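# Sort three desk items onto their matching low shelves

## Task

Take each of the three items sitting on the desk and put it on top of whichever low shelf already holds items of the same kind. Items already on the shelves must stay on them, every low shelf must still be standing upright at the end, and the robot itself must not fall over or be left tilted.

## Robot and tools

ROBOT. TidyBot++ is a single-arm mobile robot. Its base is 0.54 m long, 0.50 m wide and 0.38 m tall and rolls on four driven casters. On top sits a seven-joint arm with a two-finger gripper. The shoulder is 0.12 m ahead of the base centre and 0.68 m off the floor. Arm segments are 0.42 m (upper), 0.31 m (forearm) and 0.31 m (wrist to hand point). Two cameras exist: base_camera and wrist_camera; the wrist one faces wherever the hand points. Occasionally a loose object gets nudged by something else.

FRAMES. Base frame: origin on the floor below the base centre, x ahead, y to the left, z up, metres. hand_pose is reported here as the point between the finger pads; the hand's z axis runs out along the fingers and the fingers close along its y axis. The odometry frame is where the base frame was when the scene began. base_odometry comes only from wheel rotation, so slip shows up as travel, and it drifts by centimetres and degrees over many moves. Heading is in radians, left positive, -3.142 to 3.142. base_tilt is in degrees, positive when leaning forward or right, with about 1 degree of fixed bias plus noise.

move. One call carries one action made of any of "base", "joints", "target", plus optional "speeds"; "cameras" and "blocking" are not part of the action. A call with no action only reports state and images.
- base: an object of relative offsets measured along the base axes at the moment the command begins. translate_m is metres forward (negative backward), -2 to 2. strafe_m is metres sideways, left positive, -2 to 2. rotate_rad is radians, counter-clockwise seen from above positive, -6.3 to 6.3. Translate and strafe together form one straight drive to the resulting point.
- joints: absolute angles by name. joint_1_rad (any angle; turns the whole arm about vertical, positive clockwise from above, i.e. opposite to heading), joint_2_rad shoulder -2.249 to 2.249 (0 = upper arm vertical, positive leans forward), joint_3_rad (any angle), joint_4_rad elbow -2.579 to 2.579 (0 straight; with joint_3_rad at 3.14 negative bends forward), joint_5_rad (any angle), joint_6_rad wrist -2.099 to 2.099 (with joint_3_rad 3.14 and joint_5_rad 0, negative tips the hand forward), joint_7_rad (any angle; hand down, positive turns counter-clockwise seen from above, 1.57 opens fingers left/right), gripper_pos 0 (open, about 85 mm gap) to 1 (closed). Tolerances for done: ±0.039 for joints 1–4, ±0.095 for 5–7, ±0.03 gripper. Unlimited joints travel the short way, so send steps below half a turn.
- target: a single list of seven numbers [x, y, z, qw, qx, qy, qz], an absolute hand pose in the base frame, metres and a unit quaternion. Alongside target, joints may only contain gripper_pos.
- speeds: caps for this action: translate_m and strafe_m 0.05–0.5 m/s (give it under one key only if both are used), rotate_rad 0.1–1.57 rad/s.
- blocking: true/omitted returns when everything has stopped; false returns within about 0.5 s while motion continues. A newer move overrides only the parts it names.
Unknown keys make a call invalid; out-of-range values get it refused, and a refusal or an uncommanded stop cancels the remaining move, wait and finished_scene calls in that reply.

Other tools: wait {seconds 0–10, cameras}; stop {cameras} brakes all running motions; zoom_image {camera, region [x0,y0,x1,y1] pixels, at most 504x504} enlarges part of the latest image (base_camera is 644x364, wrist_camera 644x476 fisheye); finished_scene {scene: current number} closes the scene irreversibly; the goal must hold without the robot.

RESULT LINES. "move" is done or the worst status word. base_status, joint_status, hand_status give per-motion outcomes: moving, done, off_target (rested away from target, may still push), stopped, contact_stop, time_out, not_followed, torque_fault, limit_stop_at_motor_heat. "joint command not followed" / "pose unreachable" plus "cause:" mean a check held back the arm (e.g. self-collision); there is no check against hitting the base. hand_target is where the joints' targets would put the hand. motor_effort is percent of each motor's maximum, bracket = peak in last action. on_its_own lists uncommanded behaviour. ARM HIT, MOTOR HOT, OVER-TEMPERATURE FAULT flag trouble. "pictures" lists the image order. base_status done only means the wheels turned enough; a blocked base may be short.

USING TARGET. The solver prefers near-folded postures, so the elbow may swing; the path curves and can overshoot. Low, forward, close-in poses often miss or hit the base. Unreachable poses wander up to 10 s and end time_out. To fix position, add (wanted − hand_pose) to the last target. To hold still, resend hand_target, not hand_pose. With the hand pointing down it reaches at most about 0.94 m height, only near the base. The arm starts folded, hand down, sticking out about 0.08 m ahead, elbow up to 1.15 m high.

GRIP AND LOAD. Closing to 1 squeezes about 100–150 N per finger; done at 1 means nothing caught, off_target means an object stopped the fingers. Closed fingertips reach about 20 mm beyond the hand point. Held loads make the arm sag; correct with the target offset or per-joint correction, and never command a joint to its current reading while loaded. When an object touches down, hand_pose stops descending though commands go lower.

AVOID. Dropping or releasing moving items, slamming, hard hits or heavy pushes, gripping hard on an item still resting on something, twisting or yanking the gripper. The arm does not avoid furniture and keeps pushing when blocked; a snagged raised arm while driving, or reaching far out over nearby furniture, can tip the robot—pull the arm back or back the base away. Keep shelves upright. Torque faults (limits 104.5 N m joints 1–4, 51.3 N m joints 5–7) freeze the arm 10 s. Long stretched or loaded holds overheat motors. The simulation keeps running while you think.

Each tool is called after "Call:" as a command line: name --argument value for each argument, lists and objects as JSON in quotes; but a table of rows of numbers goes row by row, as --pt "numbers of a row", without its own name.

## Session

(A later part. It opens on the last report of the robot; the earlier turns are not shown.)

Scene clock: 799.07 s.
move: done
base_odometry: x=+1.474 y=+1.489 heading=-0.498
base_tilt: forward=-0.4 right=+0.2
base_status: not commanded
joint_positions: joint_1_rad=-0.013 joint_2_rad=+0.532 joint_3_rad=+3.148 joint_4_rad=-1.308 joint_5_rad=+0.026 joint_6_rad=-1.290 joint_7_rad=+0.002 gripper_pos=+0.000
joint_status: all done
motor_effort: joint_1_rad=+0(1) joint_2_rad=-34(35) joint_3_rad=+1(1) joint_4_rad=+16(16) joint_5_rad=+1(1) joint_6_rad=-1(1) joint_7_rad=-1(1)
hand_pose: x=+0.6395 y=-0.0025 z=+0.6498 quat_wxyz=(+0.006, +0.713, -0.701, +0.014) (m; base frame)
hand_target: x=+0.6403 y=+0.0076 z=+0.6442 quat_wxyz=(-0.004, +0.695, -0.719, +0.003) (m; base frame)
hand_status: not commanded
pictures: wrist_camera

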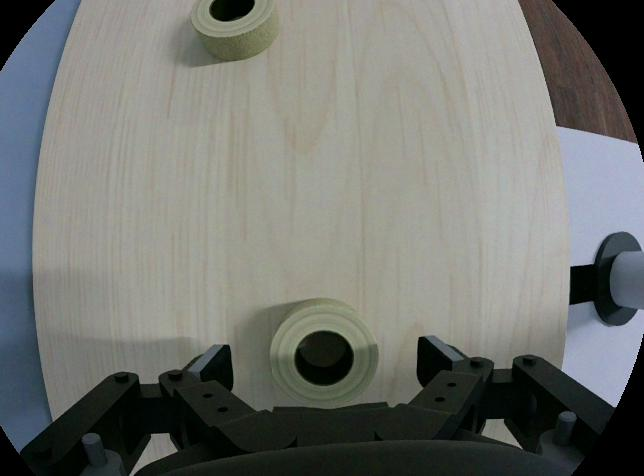

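Call:
move --joints '{"joint_2_rad": 0.506, "joint_4_rad": -1.151, "joint_6_rad": -1.495}' --cameras '[]'

Call:
move --joints '{"joint_2_rad": 0.505, "joint_4_rad": -0.646, "joint_6_rad": -2.04}' --cameras '["wrist_camera"]'

Call:
move --base '{"translate_m": -0.3, "strafe_m": -1.2}' --joints '{"joint_7_rad": 1.6}' --cameras '[]'

Call:
move --base '{"translate_m": 0.165, "strafe_m": -1.302, "rotate_rad": -1.575}' --cameras '["all"]'

Scene clock: 819.00 s.
move: done
base_odometry: x=+1.474 y=+1.489 heading=-0.498
base_tilt: forward=-0.5 right=+0.2
base_status: not commanded
joint_positions: joint_1_rad=-0.013 joint_2_rad=+0.510 joint_3_rad=+3.148 joint_4_rad=-1.162 joint_5_rad=+0.026 joint_6_rad=-1.451 joint_7_rad=+0.002 gripper_pos=+0.000
joint_status: all done
motor_effort: joint_1_rad=+1(1) joint_2_rad=-34(36) joint_3_rad=+0(1) joint_4_rad=+16(18) joint_5_rad=+1(1) joint_6_rad=-1(2) joint_7_rad=-1(1)
hand_pose: x=+0.6428 y=-0.0026 z=+0.7059 quat_wxyz=(+0.004, +0.711, -0.702, +0.017) (m; base frame)
hand_target: x=+0.6328 y=+0.0075 z=+0.7115 quat_wxyz=(+0.004, +0.695, -0.719, -0.004) (m; base frame)
hand_status: not commanded
pictures: none
No camera images: "cameras" was empty.

Scene clock: 821.07 s.
move: done
base_odometry: x=+1.474 y=+1.489 heading=-0.498
base_tilt: forward=-0.5 right=+0.2
base_status: not commanded
joint_positions: joint_1_rad=-0.013 joint_2_rad=+0.508 joint_3_rad=+3.148 joint_4_rad=-0.661 joint_5_rad=+0.026 joint_6_rad=-1.997 joint_7_rad=+0.002 gripper_pos=+0.000
joint_status: all done
motor_effort: joint_1_rad=+1(1) joint_2_rad=-33(36) joint_3_rad=+0(2) joint_4_rad=+15(18) joint_5_rad=+0(1) joint_6_rad=-1(2) joint_7_rad=-1(1)
hand_pose: x=+0.6055 y=-0.0017 z=+0.8615 quat_wxyz=(+0.018, +0.707, -0.707, +0.001) (m; base frame)
hand_target: x=+0.5942 y=+0.0071 z=+0.8673 quat_wxyz=(+0.018, +0.695, -0.718, -0.017) (m; base frame)
hand_status: not commanded
pictures: wrist_camera

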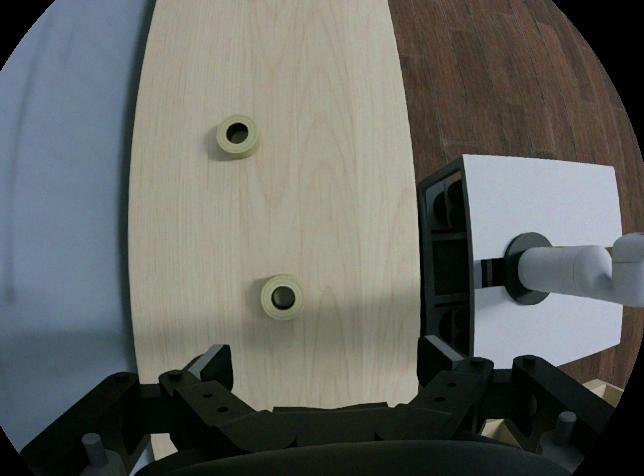

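Scene clock: 824.30 s.
move: done
base_odometry: x=+0.637 y=+0.578 heading=-0.498
base_tilt: forward=-0.5 right=+0.2
base_status: done
joint_positions: joint_1_rad=-0.009 joint_2_rad=+0.508 joint_3_rad=+3.148 joint_4_rad=-0.660 joint_5_rad=+0.026 joint_6_rad=-2.000 joint_7_rad=+1.553 gripper_pos=+0.000
joint_status: all done
motor_effort: joint_1_rad=+0(5) joint_2_rad=-33(34) joint_3_rad=+0(2) joint_4_rad=+15(15) joint_5_rad=+0(1) joint_6_rad=-1(1) joint_7_rad=-1(2)
hand_pose: x=+0.6045 y=-0.0037 z=+0.8617 quat_wxyz=(+0.013, +1.000, -0.012, -0.013) (m; base frame)
hand_target: x=+0.5942 y=+0.0071 z=+0.8673 quat_wxyz=(+0.000, +0.999, +0.021, -0.025) (m; base frame)
hand_status: not commanded
pictures: none
No camera images: "cameras" was empty.

Scene clock: 828.60 s.
move: done
base_odometry: x=+0.160 y=-0.645 heading=-2.074
base_tilt: forward=-0.5 right=+0.2
base_status: done
joint_positions: joint_1_rad=-0.008 joint_2_rad=+0.506 joint_3_rad=+3.145 joint_4_rad=-0.659 joint_5_rad=+0.025 joint_6_rad=-2.004 joint_7_rad=+1.553 gripper_pos=+0.000
joint_status: not commanded
motor_effort: joint_1_rad=+1(7) joint_2_rad=-32(35) joint_3_rad=+1(3) joint_4_rad=+15(16) joint_5_rad=+0(2) joint_6_rad=-1(2) joint_7_rad=-1(1)
hand_pose: x=+0.6033 y=-0.0033 z=+0.8626 quat_wxyz=(+0.013, +1.000, -0.012, -0.014) (m; base frame)
hand_target: x=+0.5942 y=+0.0071 z=+0.8673 quat_wxyz=(+0.000, +0.999, +0.021, -0.025) (m; base frame)
hand_status: not commanded
pictures: base_camera, wrist_camera

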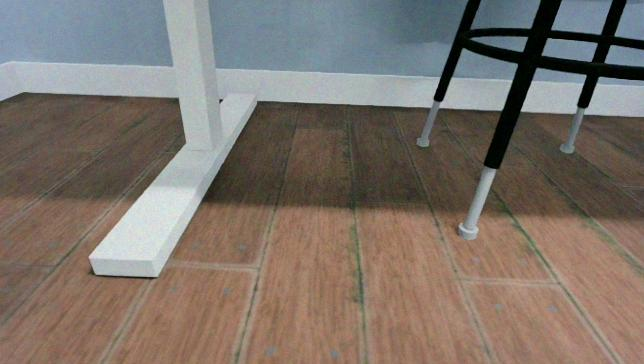

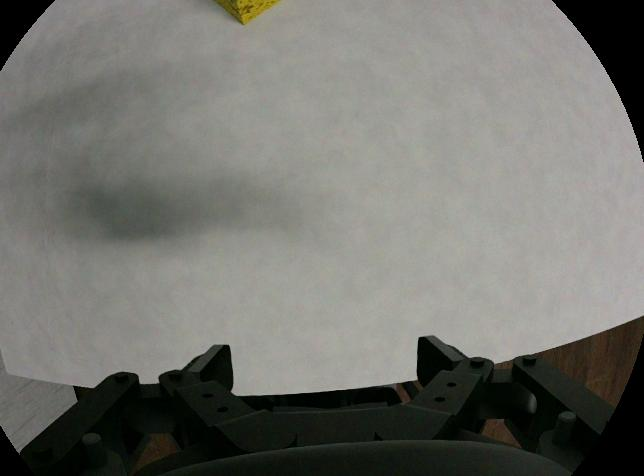

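Call:
move --base '{"translate_m": 0.238, "strafe_m": 0.05}' --joints '{"joint_2_rad": 0.688, "joint_4_rad": -0.452, "joint_6_rad": -1.95}' --cameras '["wrist_camera"]'

Call:
zoom_image --camera "wrist_camera" --region '[220, 240, 440, 420]'

Scene clock: 857.97 s.
move: done
base_odometry: x=+0.088 y=-0.878 heading=-2.074
base_tilt: forward=-0.5 right=+0.2
base_status: done
joint_positions: joint_1_rad=-0.008 joint_2_rad=+0.697 joint_3_rad=+3.145 joint_4_rad=-0.465 joint_5_rad=+0.025 joint_6_rad=-1.980 joint_7_rad=+1.553 gripper_pos=+0.000
joint_status: all done
motor_effort: joint_1_rad=+1(2) joint_2_rad=-39(44) joint_3_rad=+0(1) joint_4_rad=+15(17) joint_5_rad=+0(1) joint_6_rad=-1(2) joint_7_rad=-1(1)
hand_pose: x=+0.6774 y=-0.0028 z=+0.8183 quat_wxyz=(+0.013, +1.000, -0.011, +0.000) (m; base frame)
hand_target: x=+0.6878 y=+0.0082 z=+0.8273 quat_wxyz=(+0.000, +0.999, +0.021, +0.026) (m; base frame)
hand_status: not commanded
pictures: wrist_camera

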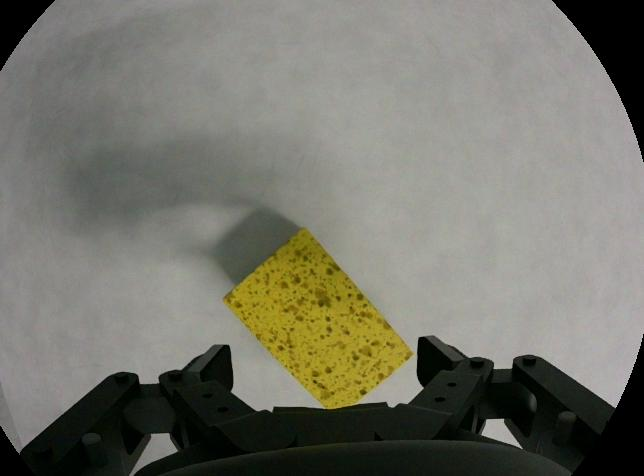

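Scaled by 2.291.

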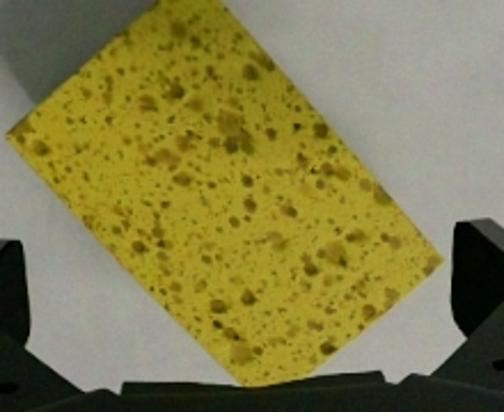

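Call:
move --base '{"translate_m": 0.01}' --joints '{"joint_7_rad": 2.26}' --cameras '["wrist_camera"]'

Call:
zoom_image --camera "wrist_camera" --region '[220, 220, 440, 420]'

Scene clock: 884.77 s.
move: done
base_odometry: x=+0.084 y=-0.886 heading=-2.074
base_tilt: forward=-0.5 right=+0.2
base_status: done
joint_positions: joint_1_rad=-0.008 joint_2_rad=+0.693 joint_3_rad=+3.145 joint_4_rad=-0.465 joint_5_rad=+0.025 joint_6_rad=-1.979 joint_7_rad=+2.214 gripper_pos=+0.000
joint_status: all done
motor_effort: joint_1_rad=+1(3) joint_2_rad=-39(41) joint_3_rad=+1(1) joint_4_rad=+15(16) joint_5_rad=+0(1) joint_6_rad=-1(2) joint_7_rad=-1(1)
hand_pose: x=+0.6772 y=-0.0027 z=+0.8203 quat_wxyz=(+0.013, +0.949, +0.314, -0.002) (m; base frame)
hand_target: x=+0.6878 y=+0.0082 z=+0.8273 quat_wxyz=(+0.009, +0.939, +0.343, +0.024) (m; base frame)
hand_status: not commanded
pictures: wrist_camera

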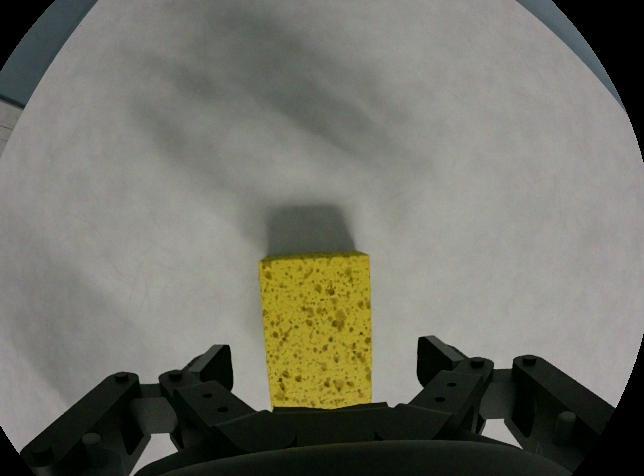

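Scaled by 2.291.

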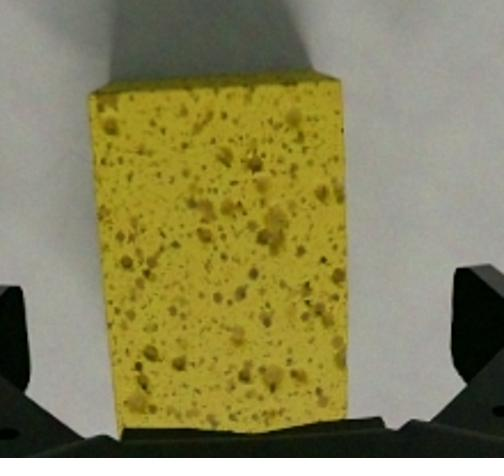

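Call:
move --joints '{"joint_2_rad": 0.642, "joint_4_rad": -0.615, "joint_6_rad": -1.851}' --cameras '["wrist_camera"]'

Call:
move --joints '{"joint_2_rad": 0.624, "joint_4_rad": -0.716, "joint_6_rad": -1.768}' --cameras '["wrist_camera"]'

Scene clock: 900.03 s.
move: done
base_odometry: x=+0.084 y=-0.886 heading=-2.074
base_tilt: forward=-0.5 right=+0.2
base_status: not commanded
joint_positions: joint_1_rad=-0.008 joint_2_rad=+0.658 joint_3_rad=+3.145 joint_4_rad=-0.598 joint_5_rad=+0.025 joint_6_rad=-1.894 joint_7_rad=+2.214 gripper_pos=+0.000
joint_status: all done
motor_effort: joint_1_rad=+1(1) joint_2_rad=-38(40) joint_3_rad=+0(1) joint_4_rad=+16(16) joint_5_rad=+0(0) joint_6_rad=-1(2) joint_7_rad=-1(1)
hand_pose: x=+0.6727 y=-0.0030 z=+0.8010 quat_wxyz=(+0.011, +0.949, +0.315, -0.008) (m; base frame)
hand_target: x=+0.6804 y=+0.0081 z=+0.8047 quat_wxyz=(+0.006, +0.939, +0.343, +0.016) (m; base frame)
hand_status: not commanded
pictures: wrist_camera

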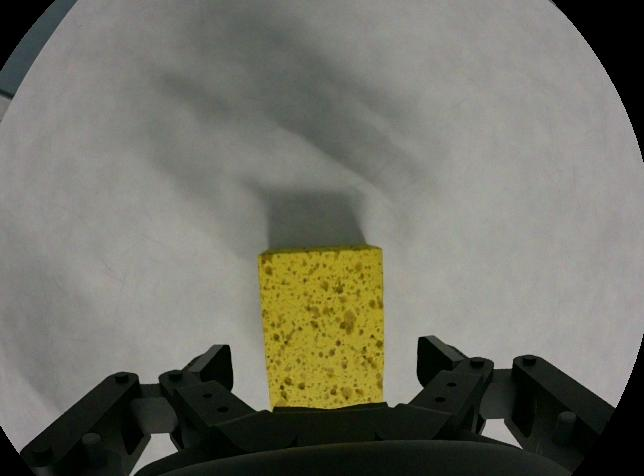

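Scene clock: 900.97 s.
move: done
base_odometry: x=+0.084 y=-0.886 heading=-2.074
base_tilt: forward=-0.5 right=+0.2
base_status: not commanded
joint_positions: joint_1_rad=-0.008 joint_2_rad=+0.637 joint_3_rad=+3.145 joint_4_rad=-0.700 joint_5_rad=+0.025 joint_6_rad=-1.811 joint_7_rad=+2.214 gripper_pos=+0.000
joint_status: all done
motor_effort: joint_1_rad=+1(1) joint_2_rad=-37(41) joint_3_rad=+0(1) joint_4_rad=+16(17) joint_5_rad=+0(0) joint_6_rad=-1(1) joint_7_rad=-1(1)
hand_pose: x=+0.6732 y=-0.0033 z=+0.7820 quat_wxyz=(+0.012, +0.949, +0.316, -0.007) (m; base frame)
hand_target: x=+0.6813 y=+0.0081 z=+0.7841 quat_wxyz=(+0.006, +0.939, +0.343, +0.016) (m; base frame)
hand_status: not commanded
pictures: wrist_camera

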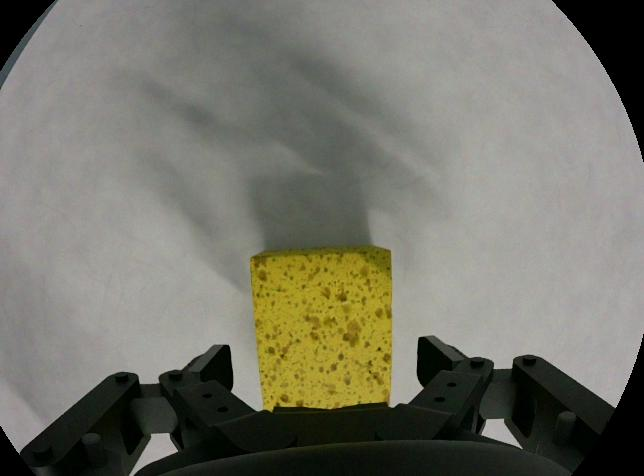

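Call:
move --joints '{"joint_2_rad": 0.605, "joint_4_rad": -0.825, "joint_6_rad": -1.679}' --cameras '["wrist_camera"]'

Call:
move --joints '{"gripper_pos": 0.35}' --cameras '["wrist_camera"]'

Scene clock: 906.00 s.
move: done
base_odometry: x=+0.084 y=-0.886 heading=-2.074
base_tilt: forward=-0.5 right=+0.2
base_status: not commanded
joint_positions: joint_1_rad=-0.008 joint_2_rad=+0.618 joint_3_rad=+3.145 joint_4_rad=-0.809 joint_5_rad=+0.025 joint_6_rad=-1.722 joint_7_rad=+2.214 gripper_pos=+0.000
joint_status: all done
motor_effort: joint_1_rad=+1(1) joint_2_rad=-37(39) joint_3_rad=+1(1) joint_4_rad=+16(17) joint_5_rad=+0(0) joint_6_rad=-1(1) joint_7_rad=-1(1)
hand_pose: x=+0.6716 y=-0.0035 z=+0.7586 quat_wxyz=(+0.012, +0.948, +0.317, -0.008) (m; base frame)
hand_target: x=+0.6797 y=+0.0081 z=+0.7609 quat_wxyz=(+0.005, +0.939, +0.343, +0.015) (m; base frame)
hand_status: not commanded
pictures: wrist_camera

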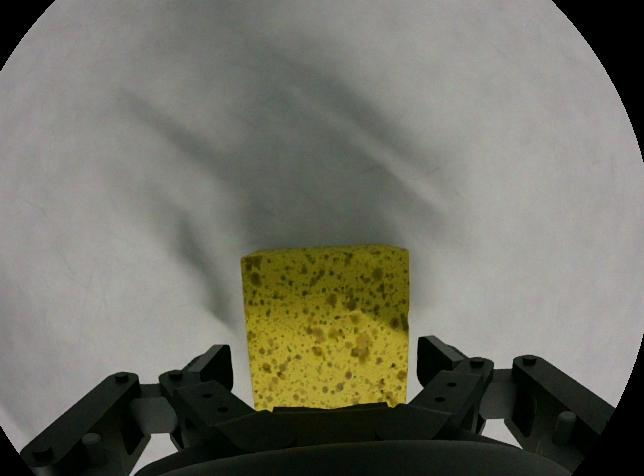

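Scene clock: 906.73 s.
move: done
base_odometry: x=+0.084 y=-0.886 heading=-2.074
base_tilt: forward=-0.5 right=+0.2
base_status: not commanded
joint_positions: joint_1_rad=-0.008 joint_2_rad=+0.614 joint_3_rad=+3.145 joint_4_rad=-0.809 joint_5_rad=+0.025 joint_6_rad=-1.720 joint_7_rad=+2.214 gripper_pos=+0.346
joint_status: all done
motor_effort: joint_1_rad=+1(1) joint_2_rad=-37(37) joint_3_rad=+1(1) joint_4_rad=+16(17) joint_5_rad=+0(0) joint_6_rad=-1(1) joint_7_rad=-1(1)
hand_pose: x=+0.6718 y=-0.0035 z=+0.7604 quat_wxyz=(+0.012, +0.948, +0.317, -0.005) (m; base frame)
hand_target: x=+0.6797 y=+0.0081 z=+0.7609 quat_wxyz=(+0.005, +0.939, +0.343, +0.015) (m; base frame)
hand_status: not commanded
pictures: wrist_camera

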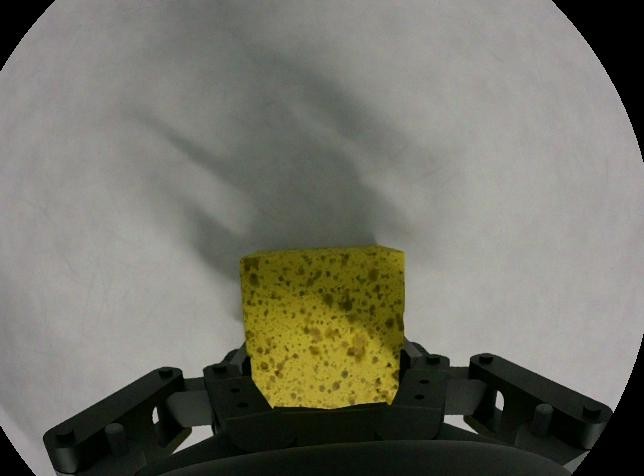

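Call:
move --joints '{"gripper_pos": 0.47}' --cameras '[]'

Call:
move --joints '{"joint_2_rad": 0.665, "joint_4_rad": -0.585, "joint_6_rad": -1.93}' --cameras '["wrist_camera"]'

Scene clock: 911.50 s.
move: off_target
base_odometry: x=+0.084 y=-0.886 heading=-2.074
base_tilt: forward=-0.5 right=+0.2
base_status: not commanded
joint_positions: joint_1_rad=-0.008 joint_2_rad=+0.611 joint_3_rad=+3.145 joint_4_rad=-0.810 joint_5_rad=+0.025 joint_6_rad=-1.719 joint_7_rad=+2.214 gripper_pos=+0.425
joint_status: gripper_pos off_target (ended at +0.425, target +0.470)
motor_effort: joint_1_rad=+1(2) joint_2_rad=-37(38) joint_3_rad=+0(1) joint_4_rad=+17(17) joint_5_rad=+0(1) joint_6_rad=-1(1) joint_7_rad=-1(1)
hand_pose: x=+0.6716 y=-0.0035 z=+0.7619 quat_wxyz=(+0.013, +0.948, +0.317, -0.004) (m; base frame)
hand_target: x=+0.6797 y=+0.0081 z=+0.7609 quat_wxyz=(+0.005, +0.939, +0.343, +0.015) (m; base frame)
hand_status: not commanded
pictures: none
No camera images: "cameras" was empty.

Scene clock: 912.77 s.
move: done
base_odometry: x=+0.084 y=-0.886 heading=-2.074
base_tilt: forward=-0.5 right=+0.2
base_status: not commanded
joint_positions: joint_1_rad=-0.008 joint_2_rad=+0.647 joint_3_rad=+3.145 joint_4_rad=-0.599 joint_5_rad=+0.025 joint_6_rad=-1.887 joint_7_rad=+2.214 gripper_pos=+0.425
joint_status: all done
motor_effort: joint_1_rad=+1(1) joint_2_rad=-38(39) joint_3_rad=+0(1) joint_4_rad=+16(18) joint_5_rad=+0(0) joint_6_rad=-1(2) joint_7_rad=-1(1)
hand_pose: x=+0.6731 y=-0.0031 z=+0.8067 quat_wxyz=(+0.014, +0.949, +0.315, +0.000) (m; base frame)
hand_target: x=+0.6650 y=+0.0079 z=+0.8010 quat_wxyz=(-0.006, +0.939, +0.343, -0.018) (m; base frame)
hand_status: not commanded
pictures: wrist_camera

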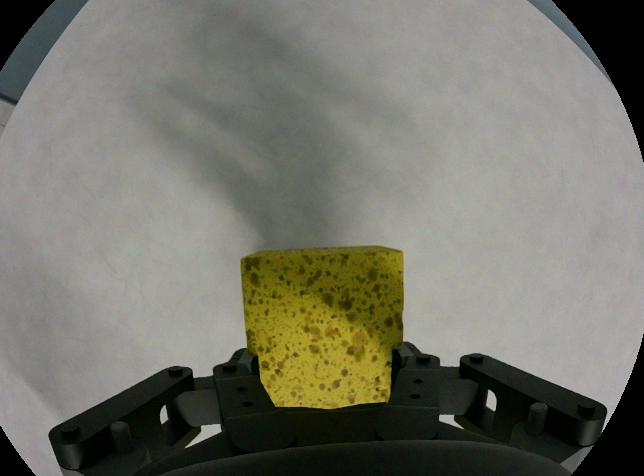

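Call:
move --joints '{"joint_2_rad": 0.5, "joint_4_rad": -0.646, "joint_6_rad": -2.04}' --cameras '["wrist_camera"]'

Call:
move --base '{"translate_m": -0.8}' --joints '{"joint_7_rad": 1.53}' --cameras '[]'

Call:
move --base '{"translate_m": -1.706, "strafe_m": -0.275, "rotate_rad": 3.14}' --cameras '["all"]'

Scene clock: 934.57 s.
move: done
base_odometry: x=+0.084 y=-0.886 heading=-2.074
base_tilt: forward=-0.5 right=+0.2
base_status: not commanded
joint_positions: joint_1_rad=-0.008 joint_2_rad=+0.494 joint_3_rad=+3.145 joint_4_rad=-0.630 joint_5_rad=+0.025 joint_6_rad=-1.999 joint_7_rad=+2.214 gripper_pos=+0.425
joint_status: all done
motor_effort: joint_1_rad=+1(1) joint_2_rad=-32(41) joint_3_rad=+0(1) joint_4_rad=+15(17) joint_5_rad=+0(1) joint_6_rad=-1(2) joint_7_rad=-1(1)
hand_pose: x=+0.6079 y=-0.0031 z=+0.8766 quat_wxyz=(+0.014, +0.950, +0.313, +0.005) (m; base frame)
hand_target: x=+0.5933 y=+0.0070 z=+0.8696 quat_wxyz=(-0.007, +0.939, +0.343, -0.021) (m; base frame)
hand_status: not commanded
pictures: wrist_camera

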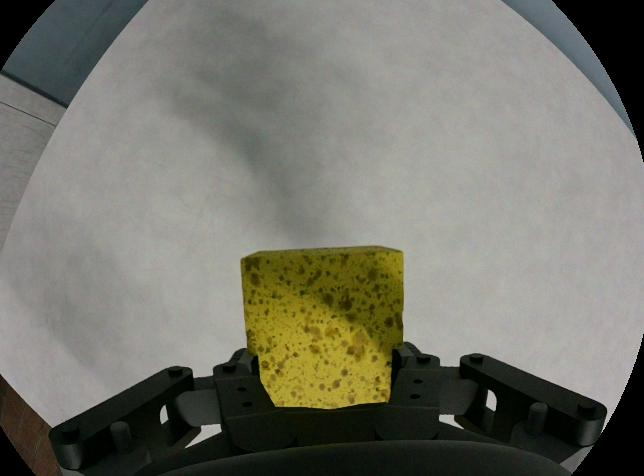

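Scene clock: 937.40 s.
move: done
base_odometry: x=+0.470 y=-0.186 heading=-2.074
base_tilt: forward=-0.5 right=+0.2
base_status: done
joint_positions: joint_1_rad=-0.009 joint_2_rad=+0.497 joint_3_rad=+3.145 joint_4_rad=-0.631 joint_5_rad=+0.025 joint_6_rad=-2.005 joint_7_rad=+1.571 gripper_pos=+0.425
joint_status: all done
motor_effort: joint_1_rad=+1(4) joint_2_rad=-32(36) joint_3_rad=+0(2) joint_4_rad=+15(16) joint_5_rad=+1(1) joint_6_rad=-1(2) joint_7_rad=+0(2)
hand_pose: x=+0.6061 y=-0.0027 z=+0.8752 quat_wxyz=(+0.012, +1.000, -0.003, +0.004) (m; base frame)
hand_target: x=+0.5933 y=+0.0070 z=+0.8696 quat_wxyz=(+0.001, +1.000, -0.014, -0.022) (m; base frame)
hand_status: not commanded
pictures: none
No camera images: "cameras" was empty.

Scene clock: 942.93 s.
move: done
base_odometry: x=+1.052 y=+1.442 heading=+1.067
base_tilt: forward=-0.5 right=+0.2
base_status: done
joint_positions: joint_1_rad=-0.014 joint_2_rad=+0.501 joint_3_rad=+3.145 joint_4_rad=-0.632 joint_5_rad=+0.025 joint_6_rad=-2.006 joint_7_rad=+1.571 gripper_pos=+0.425
joint_status: not commanded
motor_effort: joint_1_rad=+1(5) joint_2_rad=-32(36) joint_3_rad=+0(2) joint_4_rad=+15(16) joint_5_rad=+0(1) joint_6_rad=-1(2) joint_7_rad=+0(1)
hand_pose: x=+0.6065 y=-0.0003 z=+0.8731 quat_wxyz=(+0.012, +1.000, +0.000, +0.001) (m; base frame)
hand_target: x=+0.5933 y=+0.0070 z=+0.8696 quat_wxyz=(+0.001, +1.000, -0.014, -0.022) (m; base frame)
hand_status: not commanded
pictures: base_camera, wrist_camera

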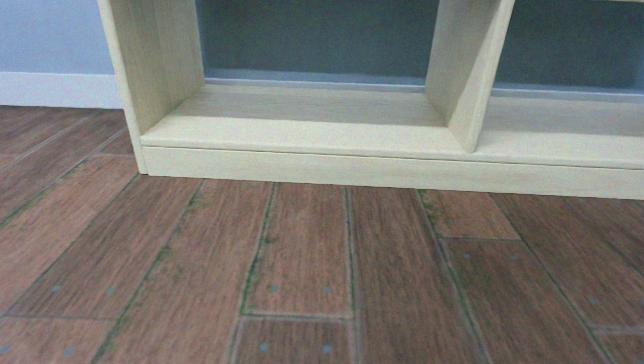

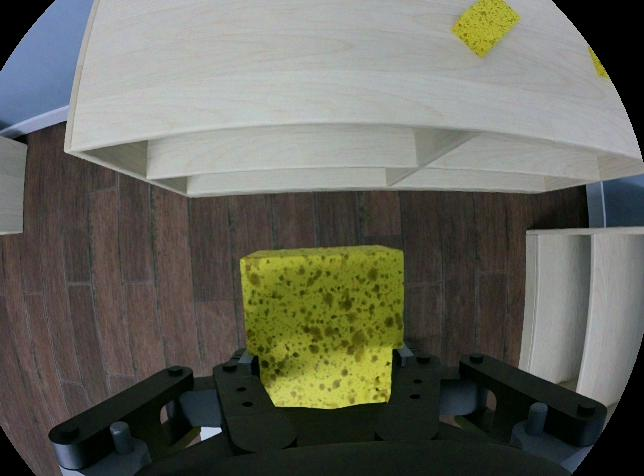

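Call:
move --base '{"translate_m": 0.3475}' --cameras '[]'

Call:
move --joints '{"joint_2_rad": 0.419, "joint_4_rad": -1.194, "joint_6_rad": -1.496}' --cameras '["wrist_camera"]'

Call:
move --joints '{"joint_2_rad": 0.463, "joint_4_rad": -1.383, "joint_6_rad": -1.282}' --cameras '["wrist_camera"]'

Scene clock: 970.83 s.
move: done
base_odometry: x=+1.219 y=+1.746 heading=+1.068
base_tilt: forward=-0.5 right=+0.2
base_status: done
joint_positions: joint_1_rad=-0.014 joint_2_rad=+0.505 joint_3_rad=+3.145 joint_4_rad=-0.633 joint_5_rad=+0.025 joint_6_rad=-2.007 joint_7_rad=+1.571 gripper_pos=+0.425
joint_status: not commanded
motor_effort: joint_1_rad=+1(2) joint_2_rad=-33(36) joint_3_rad=+1(1) joint_4_rad=+15(16) joint_5_rad=+0(1) joint_6_rad=-1(2) joint_7_rad=-1(1)
hand_pose: x=+0.6070 y=-0.0003 z=+0.8706 quat_wxyz=(+0.012, +1.000, +0.000, -0.002) (m; base frame)
hand_target: x=+0.5933 y=+0.0070 z=+0.8696 quat_wxyz=(+0.001, +1.000, -0.014, -0.022) (m; base frame)
hand_status: not commanded
pictures: none
No camera images: "cameras" was empty.

Scene clock: 972.93 s.
move: done
base_odometry: x=+1.219 y=+1.746 heading=+1.068
base_tilt: forward=-0.5 right=+0.2
base_status: not commanded
joint_positions: joint_1_rad=-0.014 joint_2_rad=+0.435 joint_3_rad=+3.145 joint_4_rad=-1.176 joint_5_rad=+0.025 joint_6_rad=-1.539 joint_7_rad=+1.571 gripper_pos=+0.425
joint_status: all done
motor_effort: joint_1_rad=+1(1) joint_2_rad=-32(34) joint_3_rad=+1(2) joint_4_rad=+17(17) joint_5_rad=+0(1) joint_6_rad=-1(2) joint_7_rad=+0(1)
hand_pose: x=+0.6078 y=-0.0013 z=+0.7396 quat_wxyz=(+0.013, +1.000, +0.006, -0.004) (m; base frame)
hand_target: x=+0.6144 y=+0.0073 z=+0.7418 quat_wxyz=(+0.000, +1.000, -0.014, +0.016) (m; base frame)
hand_status: not commanded
pictures: wrist_camera

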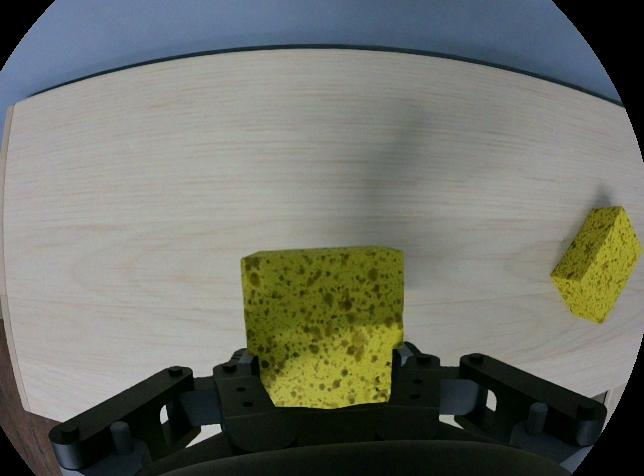

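Scene clock: 974.40 s.
move: done
base_odometry: x=+1.219 y=+1.746 heading=+1.068
base_tilt: forward=-0.5 right=+0.2
base_status: not commanded
joint_positions: joint_1_rad=-0.014 joint_2_rad=+0.456 joint_3_rad=+3.145 joint_4_rad=-1.369 joint_5_rad=+0.025 joint_6_rad=-1.325 joint_7_rad=+1.571 gripper_pos=+0.425
joint_status: all done
motor_effort: joint_1_rad=+1(1) joint_2_rad=-32(34) joint_3_rad=+0(1) joint_4_rad=+16(17) joint_5_rad=+0(1) joint_6_rad=-1(1) joint_7_rad=+0(1)
hand_pose: x=+0.6062 y=-0.0012 z=+0.6693 quat_wxyz=(+0.013, +1.000, +0.008, -0.004) (m; base frame)
hand_target: x=+0.6136 y=+0.0073 z=+0.6616 quat_wxyz=(+0.000, +1.000, -0.014, +0.007) (m; base frame)
hand_status: not commanded
pictures: wrist_camera

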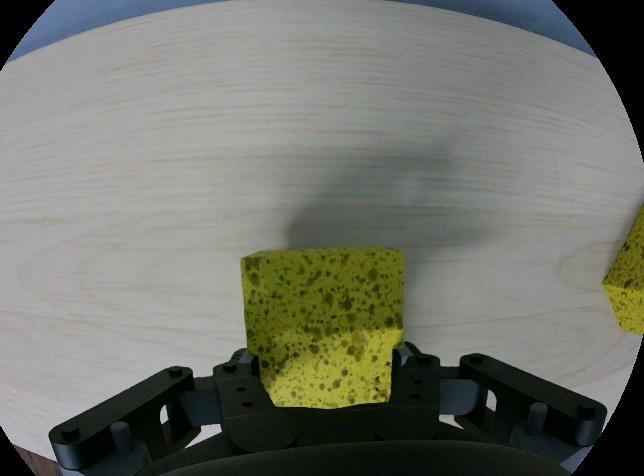

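Call:
move --joints '{"joint_2_rad": 0.468, "joint_4_rad": -1.402, "joint_6_rad": -1.258}' --cameras '[]'

Call:
move --joints '{"joint_2_rad": 0.472, "joint_4_rad": -1.414, "joint_6_rad": -1.243}' --cameras '[]'

Call:
move --joints '{"joint_2_rad": 0.476, "joint_4_rad": -1.425, "joint_6_rad": -1.229}' --cameras '["wrist_camera"]'

Scene clock: 982.57 s.
move: done
base_odometry: x=+1.219 y=+1.746 heading=+1.068
base_tilt: forward=-0.5 right=+0.2
base_status: not commanded
joint_positions: joint_1_rad=-0.014 joint_2_rad=+0.457 joint_3_rad=+3.145 joint_4_rad=-1.388 joint_5_rad=+0.025 joint_6_rad=-1.296 joint_7_rad=+1.571 gripper_pos=+0.425
joint_status: all done
motor_effort: joint_1_rad=+1(1) joint_2_rad=-32(33) joint_3_rad=+1(1) joint_4_rad=+16(17) joint_5_rad=+0(1) joint_6_rad=-1(1) joint_7_rad=+0(1)
hand_pose: x=+0.6077 y=-0.0011 z=+0.6630 quat_wxyz=(+0.013, +1.000, +0.009, +0.000) (m; base frame)
hand_target: x=+0.6134 y=+0.0073 z=+0.6534 quat_wxyz=(+0.000, +1.000, -0.014, +0.007) (m; base frame)
hand_status: not commanded
pictures: none
No camera images: "cameras" was empty.

Scene clock: 983.13 s.
move: done
base_odometry: x=+1.219 y=+1.746 heading=+1.068
base_tilt: forward=-0.5 right=+0.2
base_status: not commanded
joint_positions: joint_1_rad=-0.014 joint_2_rad=+0.458 joint_3_rad=+3.145 joint_4_rad=-1.399 joint_5_rad=+0.025 joint_6_rad=-1.281 joint_7_rad=+1.571 gripper_pos=+0.425
joint_status: all done
motor_effort: joint_1_rad=+0(1) joint_2_rad=-32(32) joint_3_rad=+1(1) joint_4_rad=+16(16) joint_5_rad=+0(1) joint_6_rad=-1(1) joint_7_rad=-1(1)
hand_pose: x=+0.6080 y=-0.0011 z=+0.6593 quat_wxyz=(+0.013, +1.000, +0.009, +0.002) (m; base frame)
hand_target: x=+0.6131 y=+0.0073 z=+0.6479 quat_wxyz=(+0.000, +1.000, -0.014, +0.006) (m; base frame)
hand_status: not commanded
pictures: none
No camera images: "cameras" was empty.

Scene clock: 983.67 s.
move: done
base_odometry: x=+1.219 y=+1.746 heading=+1.068
base_tilt: forward=-0.5 right=+0.2
base_status: not commanded
joint_positions: joint_1_rad=-0.014 joint_2_rad=+0.460 joint_3_rad=+3.145 joint_4_rad=-1.409 joint_5_rad=+0.025 joint_6_rad=-1.267 joint_7_rad=+1.571 gripper_pos=+0.425
joint_status: all done
motor_effort: joint_1_rad=+1(1) joint_2_rad=-32(32) joint_3_rad=+0(1) joint_4_rad=+16(16) joint_5_rad=+0(0) joint_6_rad=-1(1) joint_7_rad=-1(1)
hand_pose: x=+0.6081 y=-0.0010 z=+0.6549 quat_wxyz=(+0.013, +1.000, +0.009, +0.003) (m; base frame)
hand_target: x=+0.6127 y=+0.0073 z=+0.6426 quat_wxyz=(+0.000, +1.000, -0.014, +0.006) (m; base frame)
hand_status: not commanded
pictures: wrist_camera

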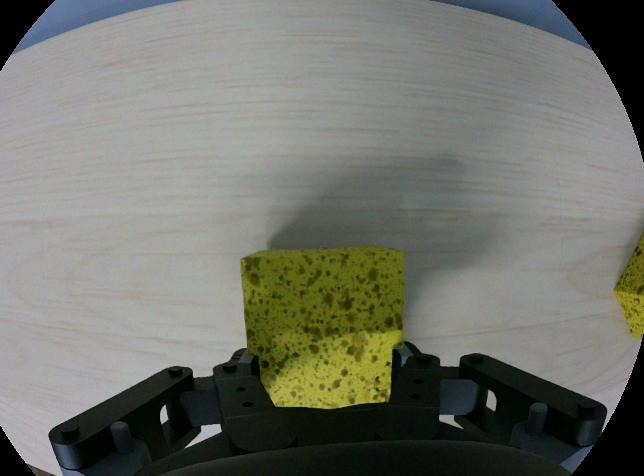

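Call:
move --joints '{"joint_2_rad": 0.479, "joint_4_rad": -1.434, "joint_6_rad": -1.218}' --cameras '[]'

Call:
move --joints '{"joint_2_rad": 0.482, "joint_4_rad": -1.444, "joint_6_rad": -1.205}' --cameras '["wrist_camera"]'

Scene clock: 988.10 s.
move: done
base_odometry: x=+1.219 y=+1.746 heading=+1.068
base_tilt: forward=-0.5 right=+0.2
base_status: not commanded
joint_positions: joint_1_rad=-0.014 joint_2_rad=+0.462 joint_3_rad=+3.145 joint_4_rad=-1.418 joint_5_rad=+0.025 joint_6_rad=-1.256 joint_7_rad=+1.571 gripper_pos=+0.425
joint_status: all done
motor_effort: joint_1_rad=+1(1) joint_2_rad=-31(32) joint_3_rad=+1(1) joint_4_rad=+15(16) joint_5_rad=+0(1) joint_6_rad=-1(1) joint_7_rad=-1(1)
hand_pose: x=+0.6079 y=-0.0010 z=+0.6516 quat_wxyz=(+0.013, +1.000, +0.009, +0.003) (m; base frame)
hand_target: x=+0.6123 y=+0.0073 z=+0.6385 quat_wxyz=(+0.000, +1.000, -0.014, +0.005) (m; base frame)
hand_status: not commanded
pictures: none
No camera images: "cameras" was empty.

Scene clock: 988.60 s.
move: done
base_odometry: x=+1.219 y=+1.746 heading=+1.068
base_tilt: forward=-0.5 right=+0.2
base_status: not commanded
joint_positions: joint_1_rad=-0.014 joint_2_rad=+0.461 joint_3_rad=+3.145 joint_4_rad=-1.423 joint_5_rad=+0.025 joint_6_rad=-1.246 joint_7_rad=+1.571 gripper_pos=+0.425
joint_status: all done
motor_effort: joint_1_rad=+1(1) joint_2_rad=-28(32) joint_3_rad=+1(1) joint_4_rad=+14(16) joint_5_rad=+0(1) joint_6_rad=+1(2) joint_7_rad=-1(1)
hand_pose: x=+0.6088 y=-0.0010 z=+0.6504 quat_wxyz=(+0.013, +1.000, +0.009, +0.005) (m; base frame)
hand_target: x=+0.6120 y=+0.0073 z=+0.6340 quat_wxyz=(+0.000, +1.000, -0.014, +0.005) (m; base frame)
hand_status: not commanded
pictures: wrist_camera

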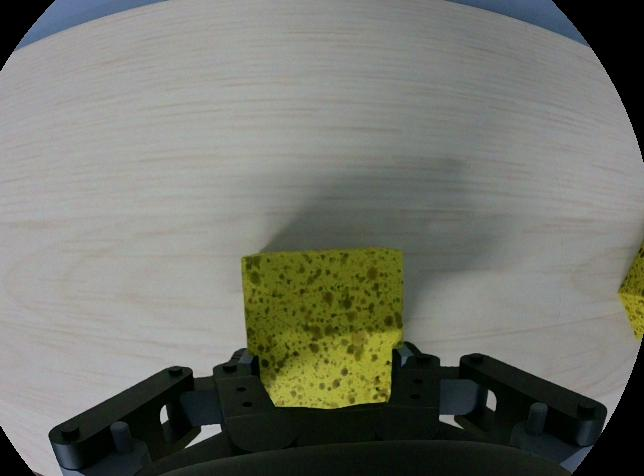

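Call:
move --joints '{"joint_2_rad": 0.468, "joint_4_rad": -1.424, "joint_6_rad": -1.245}' --cameras '[]'

Call:
move --joints '{"gripper_pos": 0.0}' --cameras '["wrist_camera"]'

Call:
move --joints '{"joint_2_rad": 0.43, "joint_4_rad": -1.27, "joint_6_rad": -1.49}' --cameras '["wrist_camera"]'

Scene clock: 994.30 s.
move: done
base_odometry: x=+1.219 y=+1.746 heading=+1.068
base_tilt: forward=-0.5 right=+0.2
base_status: not commanded
joint_positions: joint_1_rad=-0.014 joint_2_rad=+0.461 joint_3_rad=+3.145 joint_4_rad=-1.420 joint_5_rad=+0.025 joint_6_rad=-1.252 joint_7_rad=+1.571 gripper_pos=+0.425
joint_status: all done
motor_effort: joint_1_rad=+1(1) joint_2_rad=-31(31) joint_3_rad=+0(1) joint_4_rad=+15(16) joint_5_rad=+0(1) joint_6_rad=+0(0) joint_7_rad=-1(1)
hand_pose: x=+0.6083 y=-0.0010 z=+0.6513 quat_wxyz=(+0.013, +1.000, +0.009, +0.004) (m; base frame)
hand_target: x=+0.6085 y=+0.0072 z=+0.6468 quat_wxyz=(+0.000, +1.000, -0.014, +0.002) (m; base frame)
hand_status: not commanded
pictures: none
No camera images: "cameras" was empty.

Scene clock: 995.10 s.
move: done
base_odometry: x=+1.219 y=+1.746 heading=+1.068
base_tilt: forward=-0.5 right=+0.2
base_status: not commanded
joint_positions: joint_1_rad=-0.014 joint_2_rad=+0.461 joint_3_rad=+3.145 joint_4_rad=-1.420 joint_5_rad=+0.025 joint_6_rad=-1.252 joint_7_rad=+1.571 gripper_pos=+0.000
joint_status: all done
motor_effort: joint_1_rad=+1(2) joint_2_rad=-32(32) joint_3_rad=+1(1) joint_4_rad=+16(16) joint_5_rad=+0(1) joint_6_rad=-1(1) joint_7_rad=-1(1)
hand_pose: x=+0.6083 y=-0.0010 z=+0.6513 quat_wxyz=(+0.013, +1.000, +0.009, +0.004) (m; base frame)
hand_target: x=+0.6085 y=+0.0072 z=+0.6468 quat_wxyz=(+0.000, +1.000, -0.014, +0.002) (m; base frame)
hand_status: not commanded
pictures: wrist_camera

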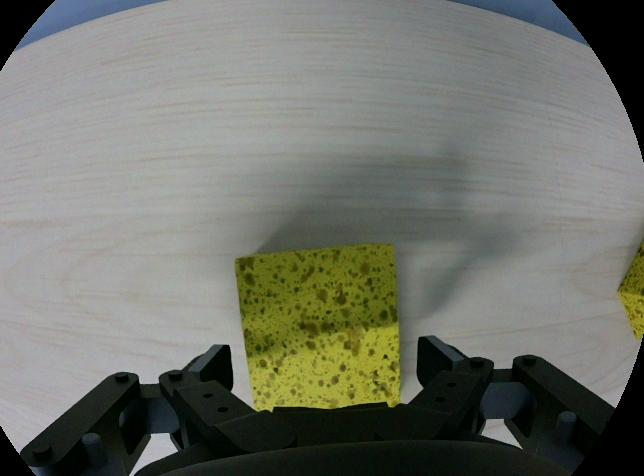

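Scene clock: 996.47 s.
move: done
base_odometry: x=+1.219 y=+1.746 heading=+1.068
base_tilt: forward=-0.5 right=+0.2
base_status: not commanded
joint_positions: joint_1_rad=-0.014 joint_2_rad=+0.434 joint_3_rad=+3.145 joint_4_rad=-1.281 joint_5_rad=+0.025 joint_6_rad=-1.447 joint_7_rad=+1.571 gripper_pos=+0.000
joint_status: all done
motor_effort: joint_1_rad=+1(1) joint_2_rad=-31(34) joint_3_rad=+1(1) joint_4_rad=+16(17) joint_5_rad=+0(1) joint_6_rad=-1(1) joint_7_rad=-1(1)
hand_pose: x=+0.6005 y=-0.0014 z=+0.7069 quat_wxyz=(+0.013, +1.000, +0.007, -0.011) (m; base frame)
hand_target: x=+0.5910 y=+0.0070 z=+0.7128 quat_wxyz=(+0.001, +1.000, -0.014, -0.024) (m; base frame)
hand_status: not commanded
pictures: wrist_camera

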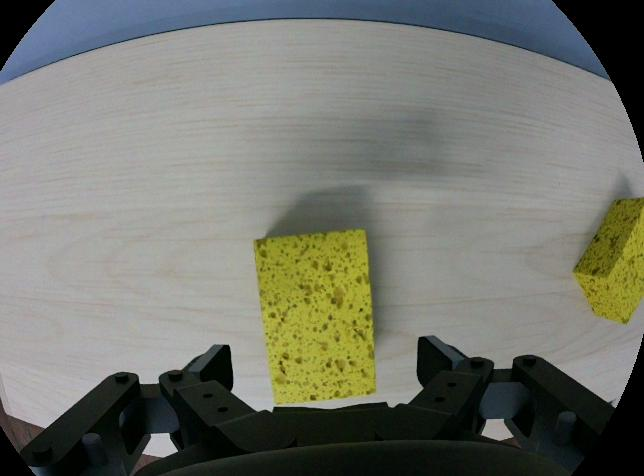

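Call:
move --joints '{"joint_2_rad": 0.538, "joint_4_rad": -0.632, "joint_6_rad": -2.004, "joint_5_rad": -0.03}' --cameras '["all"]'

Call:
move --base '{"translate_m": -0.15}' --cameras '["all"]'

Call:
move --base '{"translate_m": -0.15}' --cameras '["all"]'

Scene clock: 1065.50 s.
move: done
base_odometry: x=+1.219 y=+1.746 heading=+1.068
base_tilt: forward=-0.4 right=+0.2
base_status: not commanded
joint_positions: joint_1_rad=-0.014 joint_2_rad=+0.519 joint_3_rad=+3.145 joint_4_rad=-0.647 joint_5_rad=+0.016 joint_6_rad=-1.959 joint_7_rad=+1.571 gripper_pos=+0.000
joint_status: all done
motor_effort: joint_1_rad=+1(1) joint_2_rad=-33(34) joint_3_rad=+0(1) joint_4_rad=+15(18) joint_5_rad=+0(1) joint_6_rad=-1(2) joint_7_rad=-1(1)
hand_pose: x=+0.6218 y=+0.0023 z=+0.8598 quat_wxyz=(+0.008, +1.000, +0.002, +0.008) (m; base frame)
hand_target: x=+0.6138 y=+0.0158 z=+0.8548 quat_wxyz=(-0.013, +1.000, -0.008, -0.017) (m; base frame)
hand_status: not commanded
pictures: base_camera, wrist_camera

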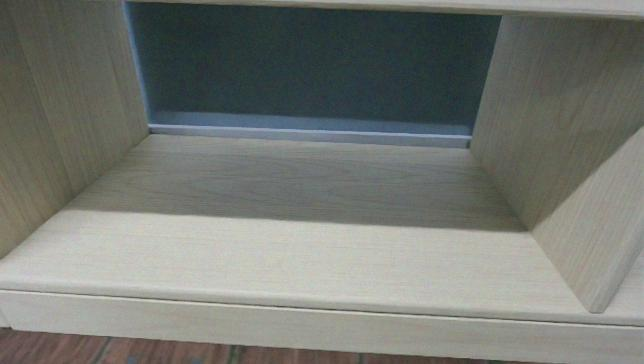

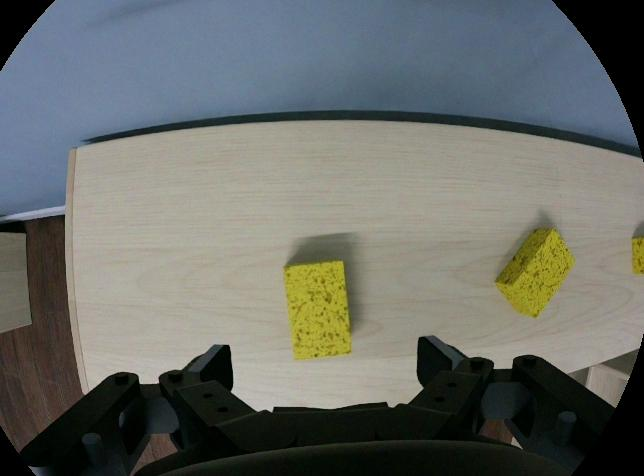

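Scene clock: 1066.93 s.
move: done
base_odometry: x=+1.147 y=+1.615 heading=+1.068
base_tilt: forward=-0.5 right=+0.2
base_status: done
joint_positions: joint_1_rad=-0.013 joint_2_rad=+0.528 joint_3_rad=+3.145 joint_4_rad=-0.645 joint_5_rad=+0.012 joint_6_rad=-1.969 joint_7_rad=+1.571 gripper_pos=+0.000
joint_status: not commanded
motor_effort: joint_1_rad=+1(3) joint_2_rad=-34(36) joint_3_rad=+0(2) joint_4_rad=+15(16) joint_5_rad=+0(1) joint_6_rad=-1(1) joint_7_rad=-1(1)
hand_pose: x=+0.6206 y=+0.0033 z=+0.8555 quat_wxyz=(+0.006, +1.000, +0.003, -0.001) (m; base frame)
hand_target: x=+0.6138 y=+0.0158 z=+0.8548 quat_wxyz=(-0.013, +1.000, -0.008, -0.017) (m; base frame)
hand_status: not commanded
pictures: base_camera, wrist_camera

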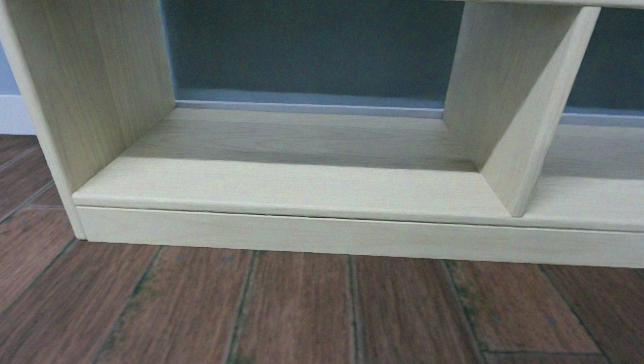

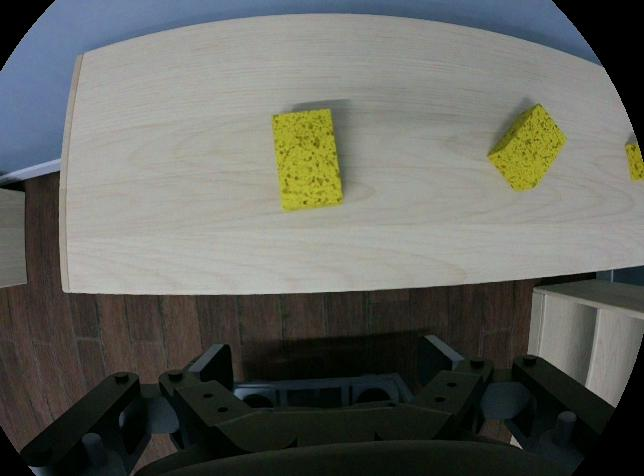

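Scene clock: 1068.37 s.
move: done
base_odometry: x=+1.074 y=+1.483 heading=+1.068
base_tilt: forward=-0.5 right=+0.2
base_status: done
joint_positions: joint_1_rad=-0.013 joint_2_rad=+0.529 joint_3_rad=+3.145 joint_4_rad=-0.644 joint_5_rad=+0.012 joint_6_rad=-1.973 joint_7_rad=+1.571 gripper_pos=+0.000
joint_status: not commanded
motor_effort: joint_1_rad=+1(2) joint_2_rad=-34(36) joint_3_rad=+1(1) joint_4_rad=+15(16) joint_5_rad=+0(0) joint_6_rad=-1(1) joint_7_rad=+0(1)
hand_pose: x=+0.6198 y=+0.0033 z=+0.8555 quat_wxyz=(+0.006, +1.000, +0.003, -0.002) (m; base frame)
hand_target: x=+0.6138 y=+0.0158 z=+0.8548 quat_wxyz=(-0.013, +1.000, -0.008, -0.017) (m; base frame)
hand_status: not commanded
pictures: base_camera, wrist_camera

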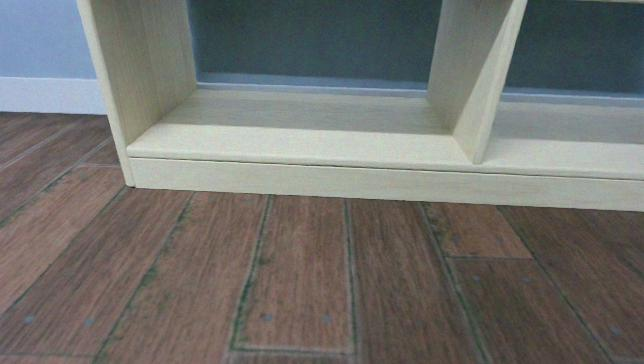

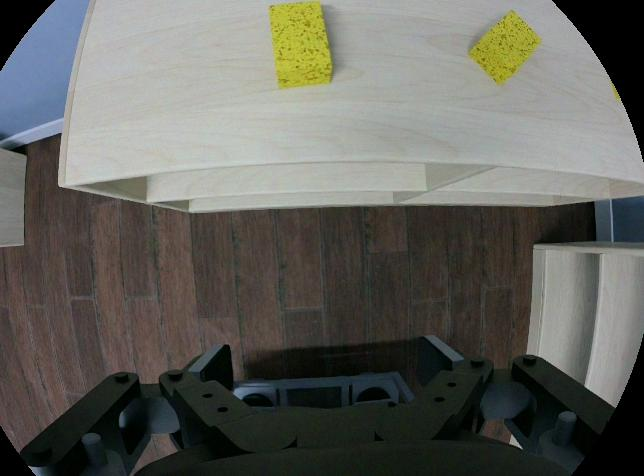

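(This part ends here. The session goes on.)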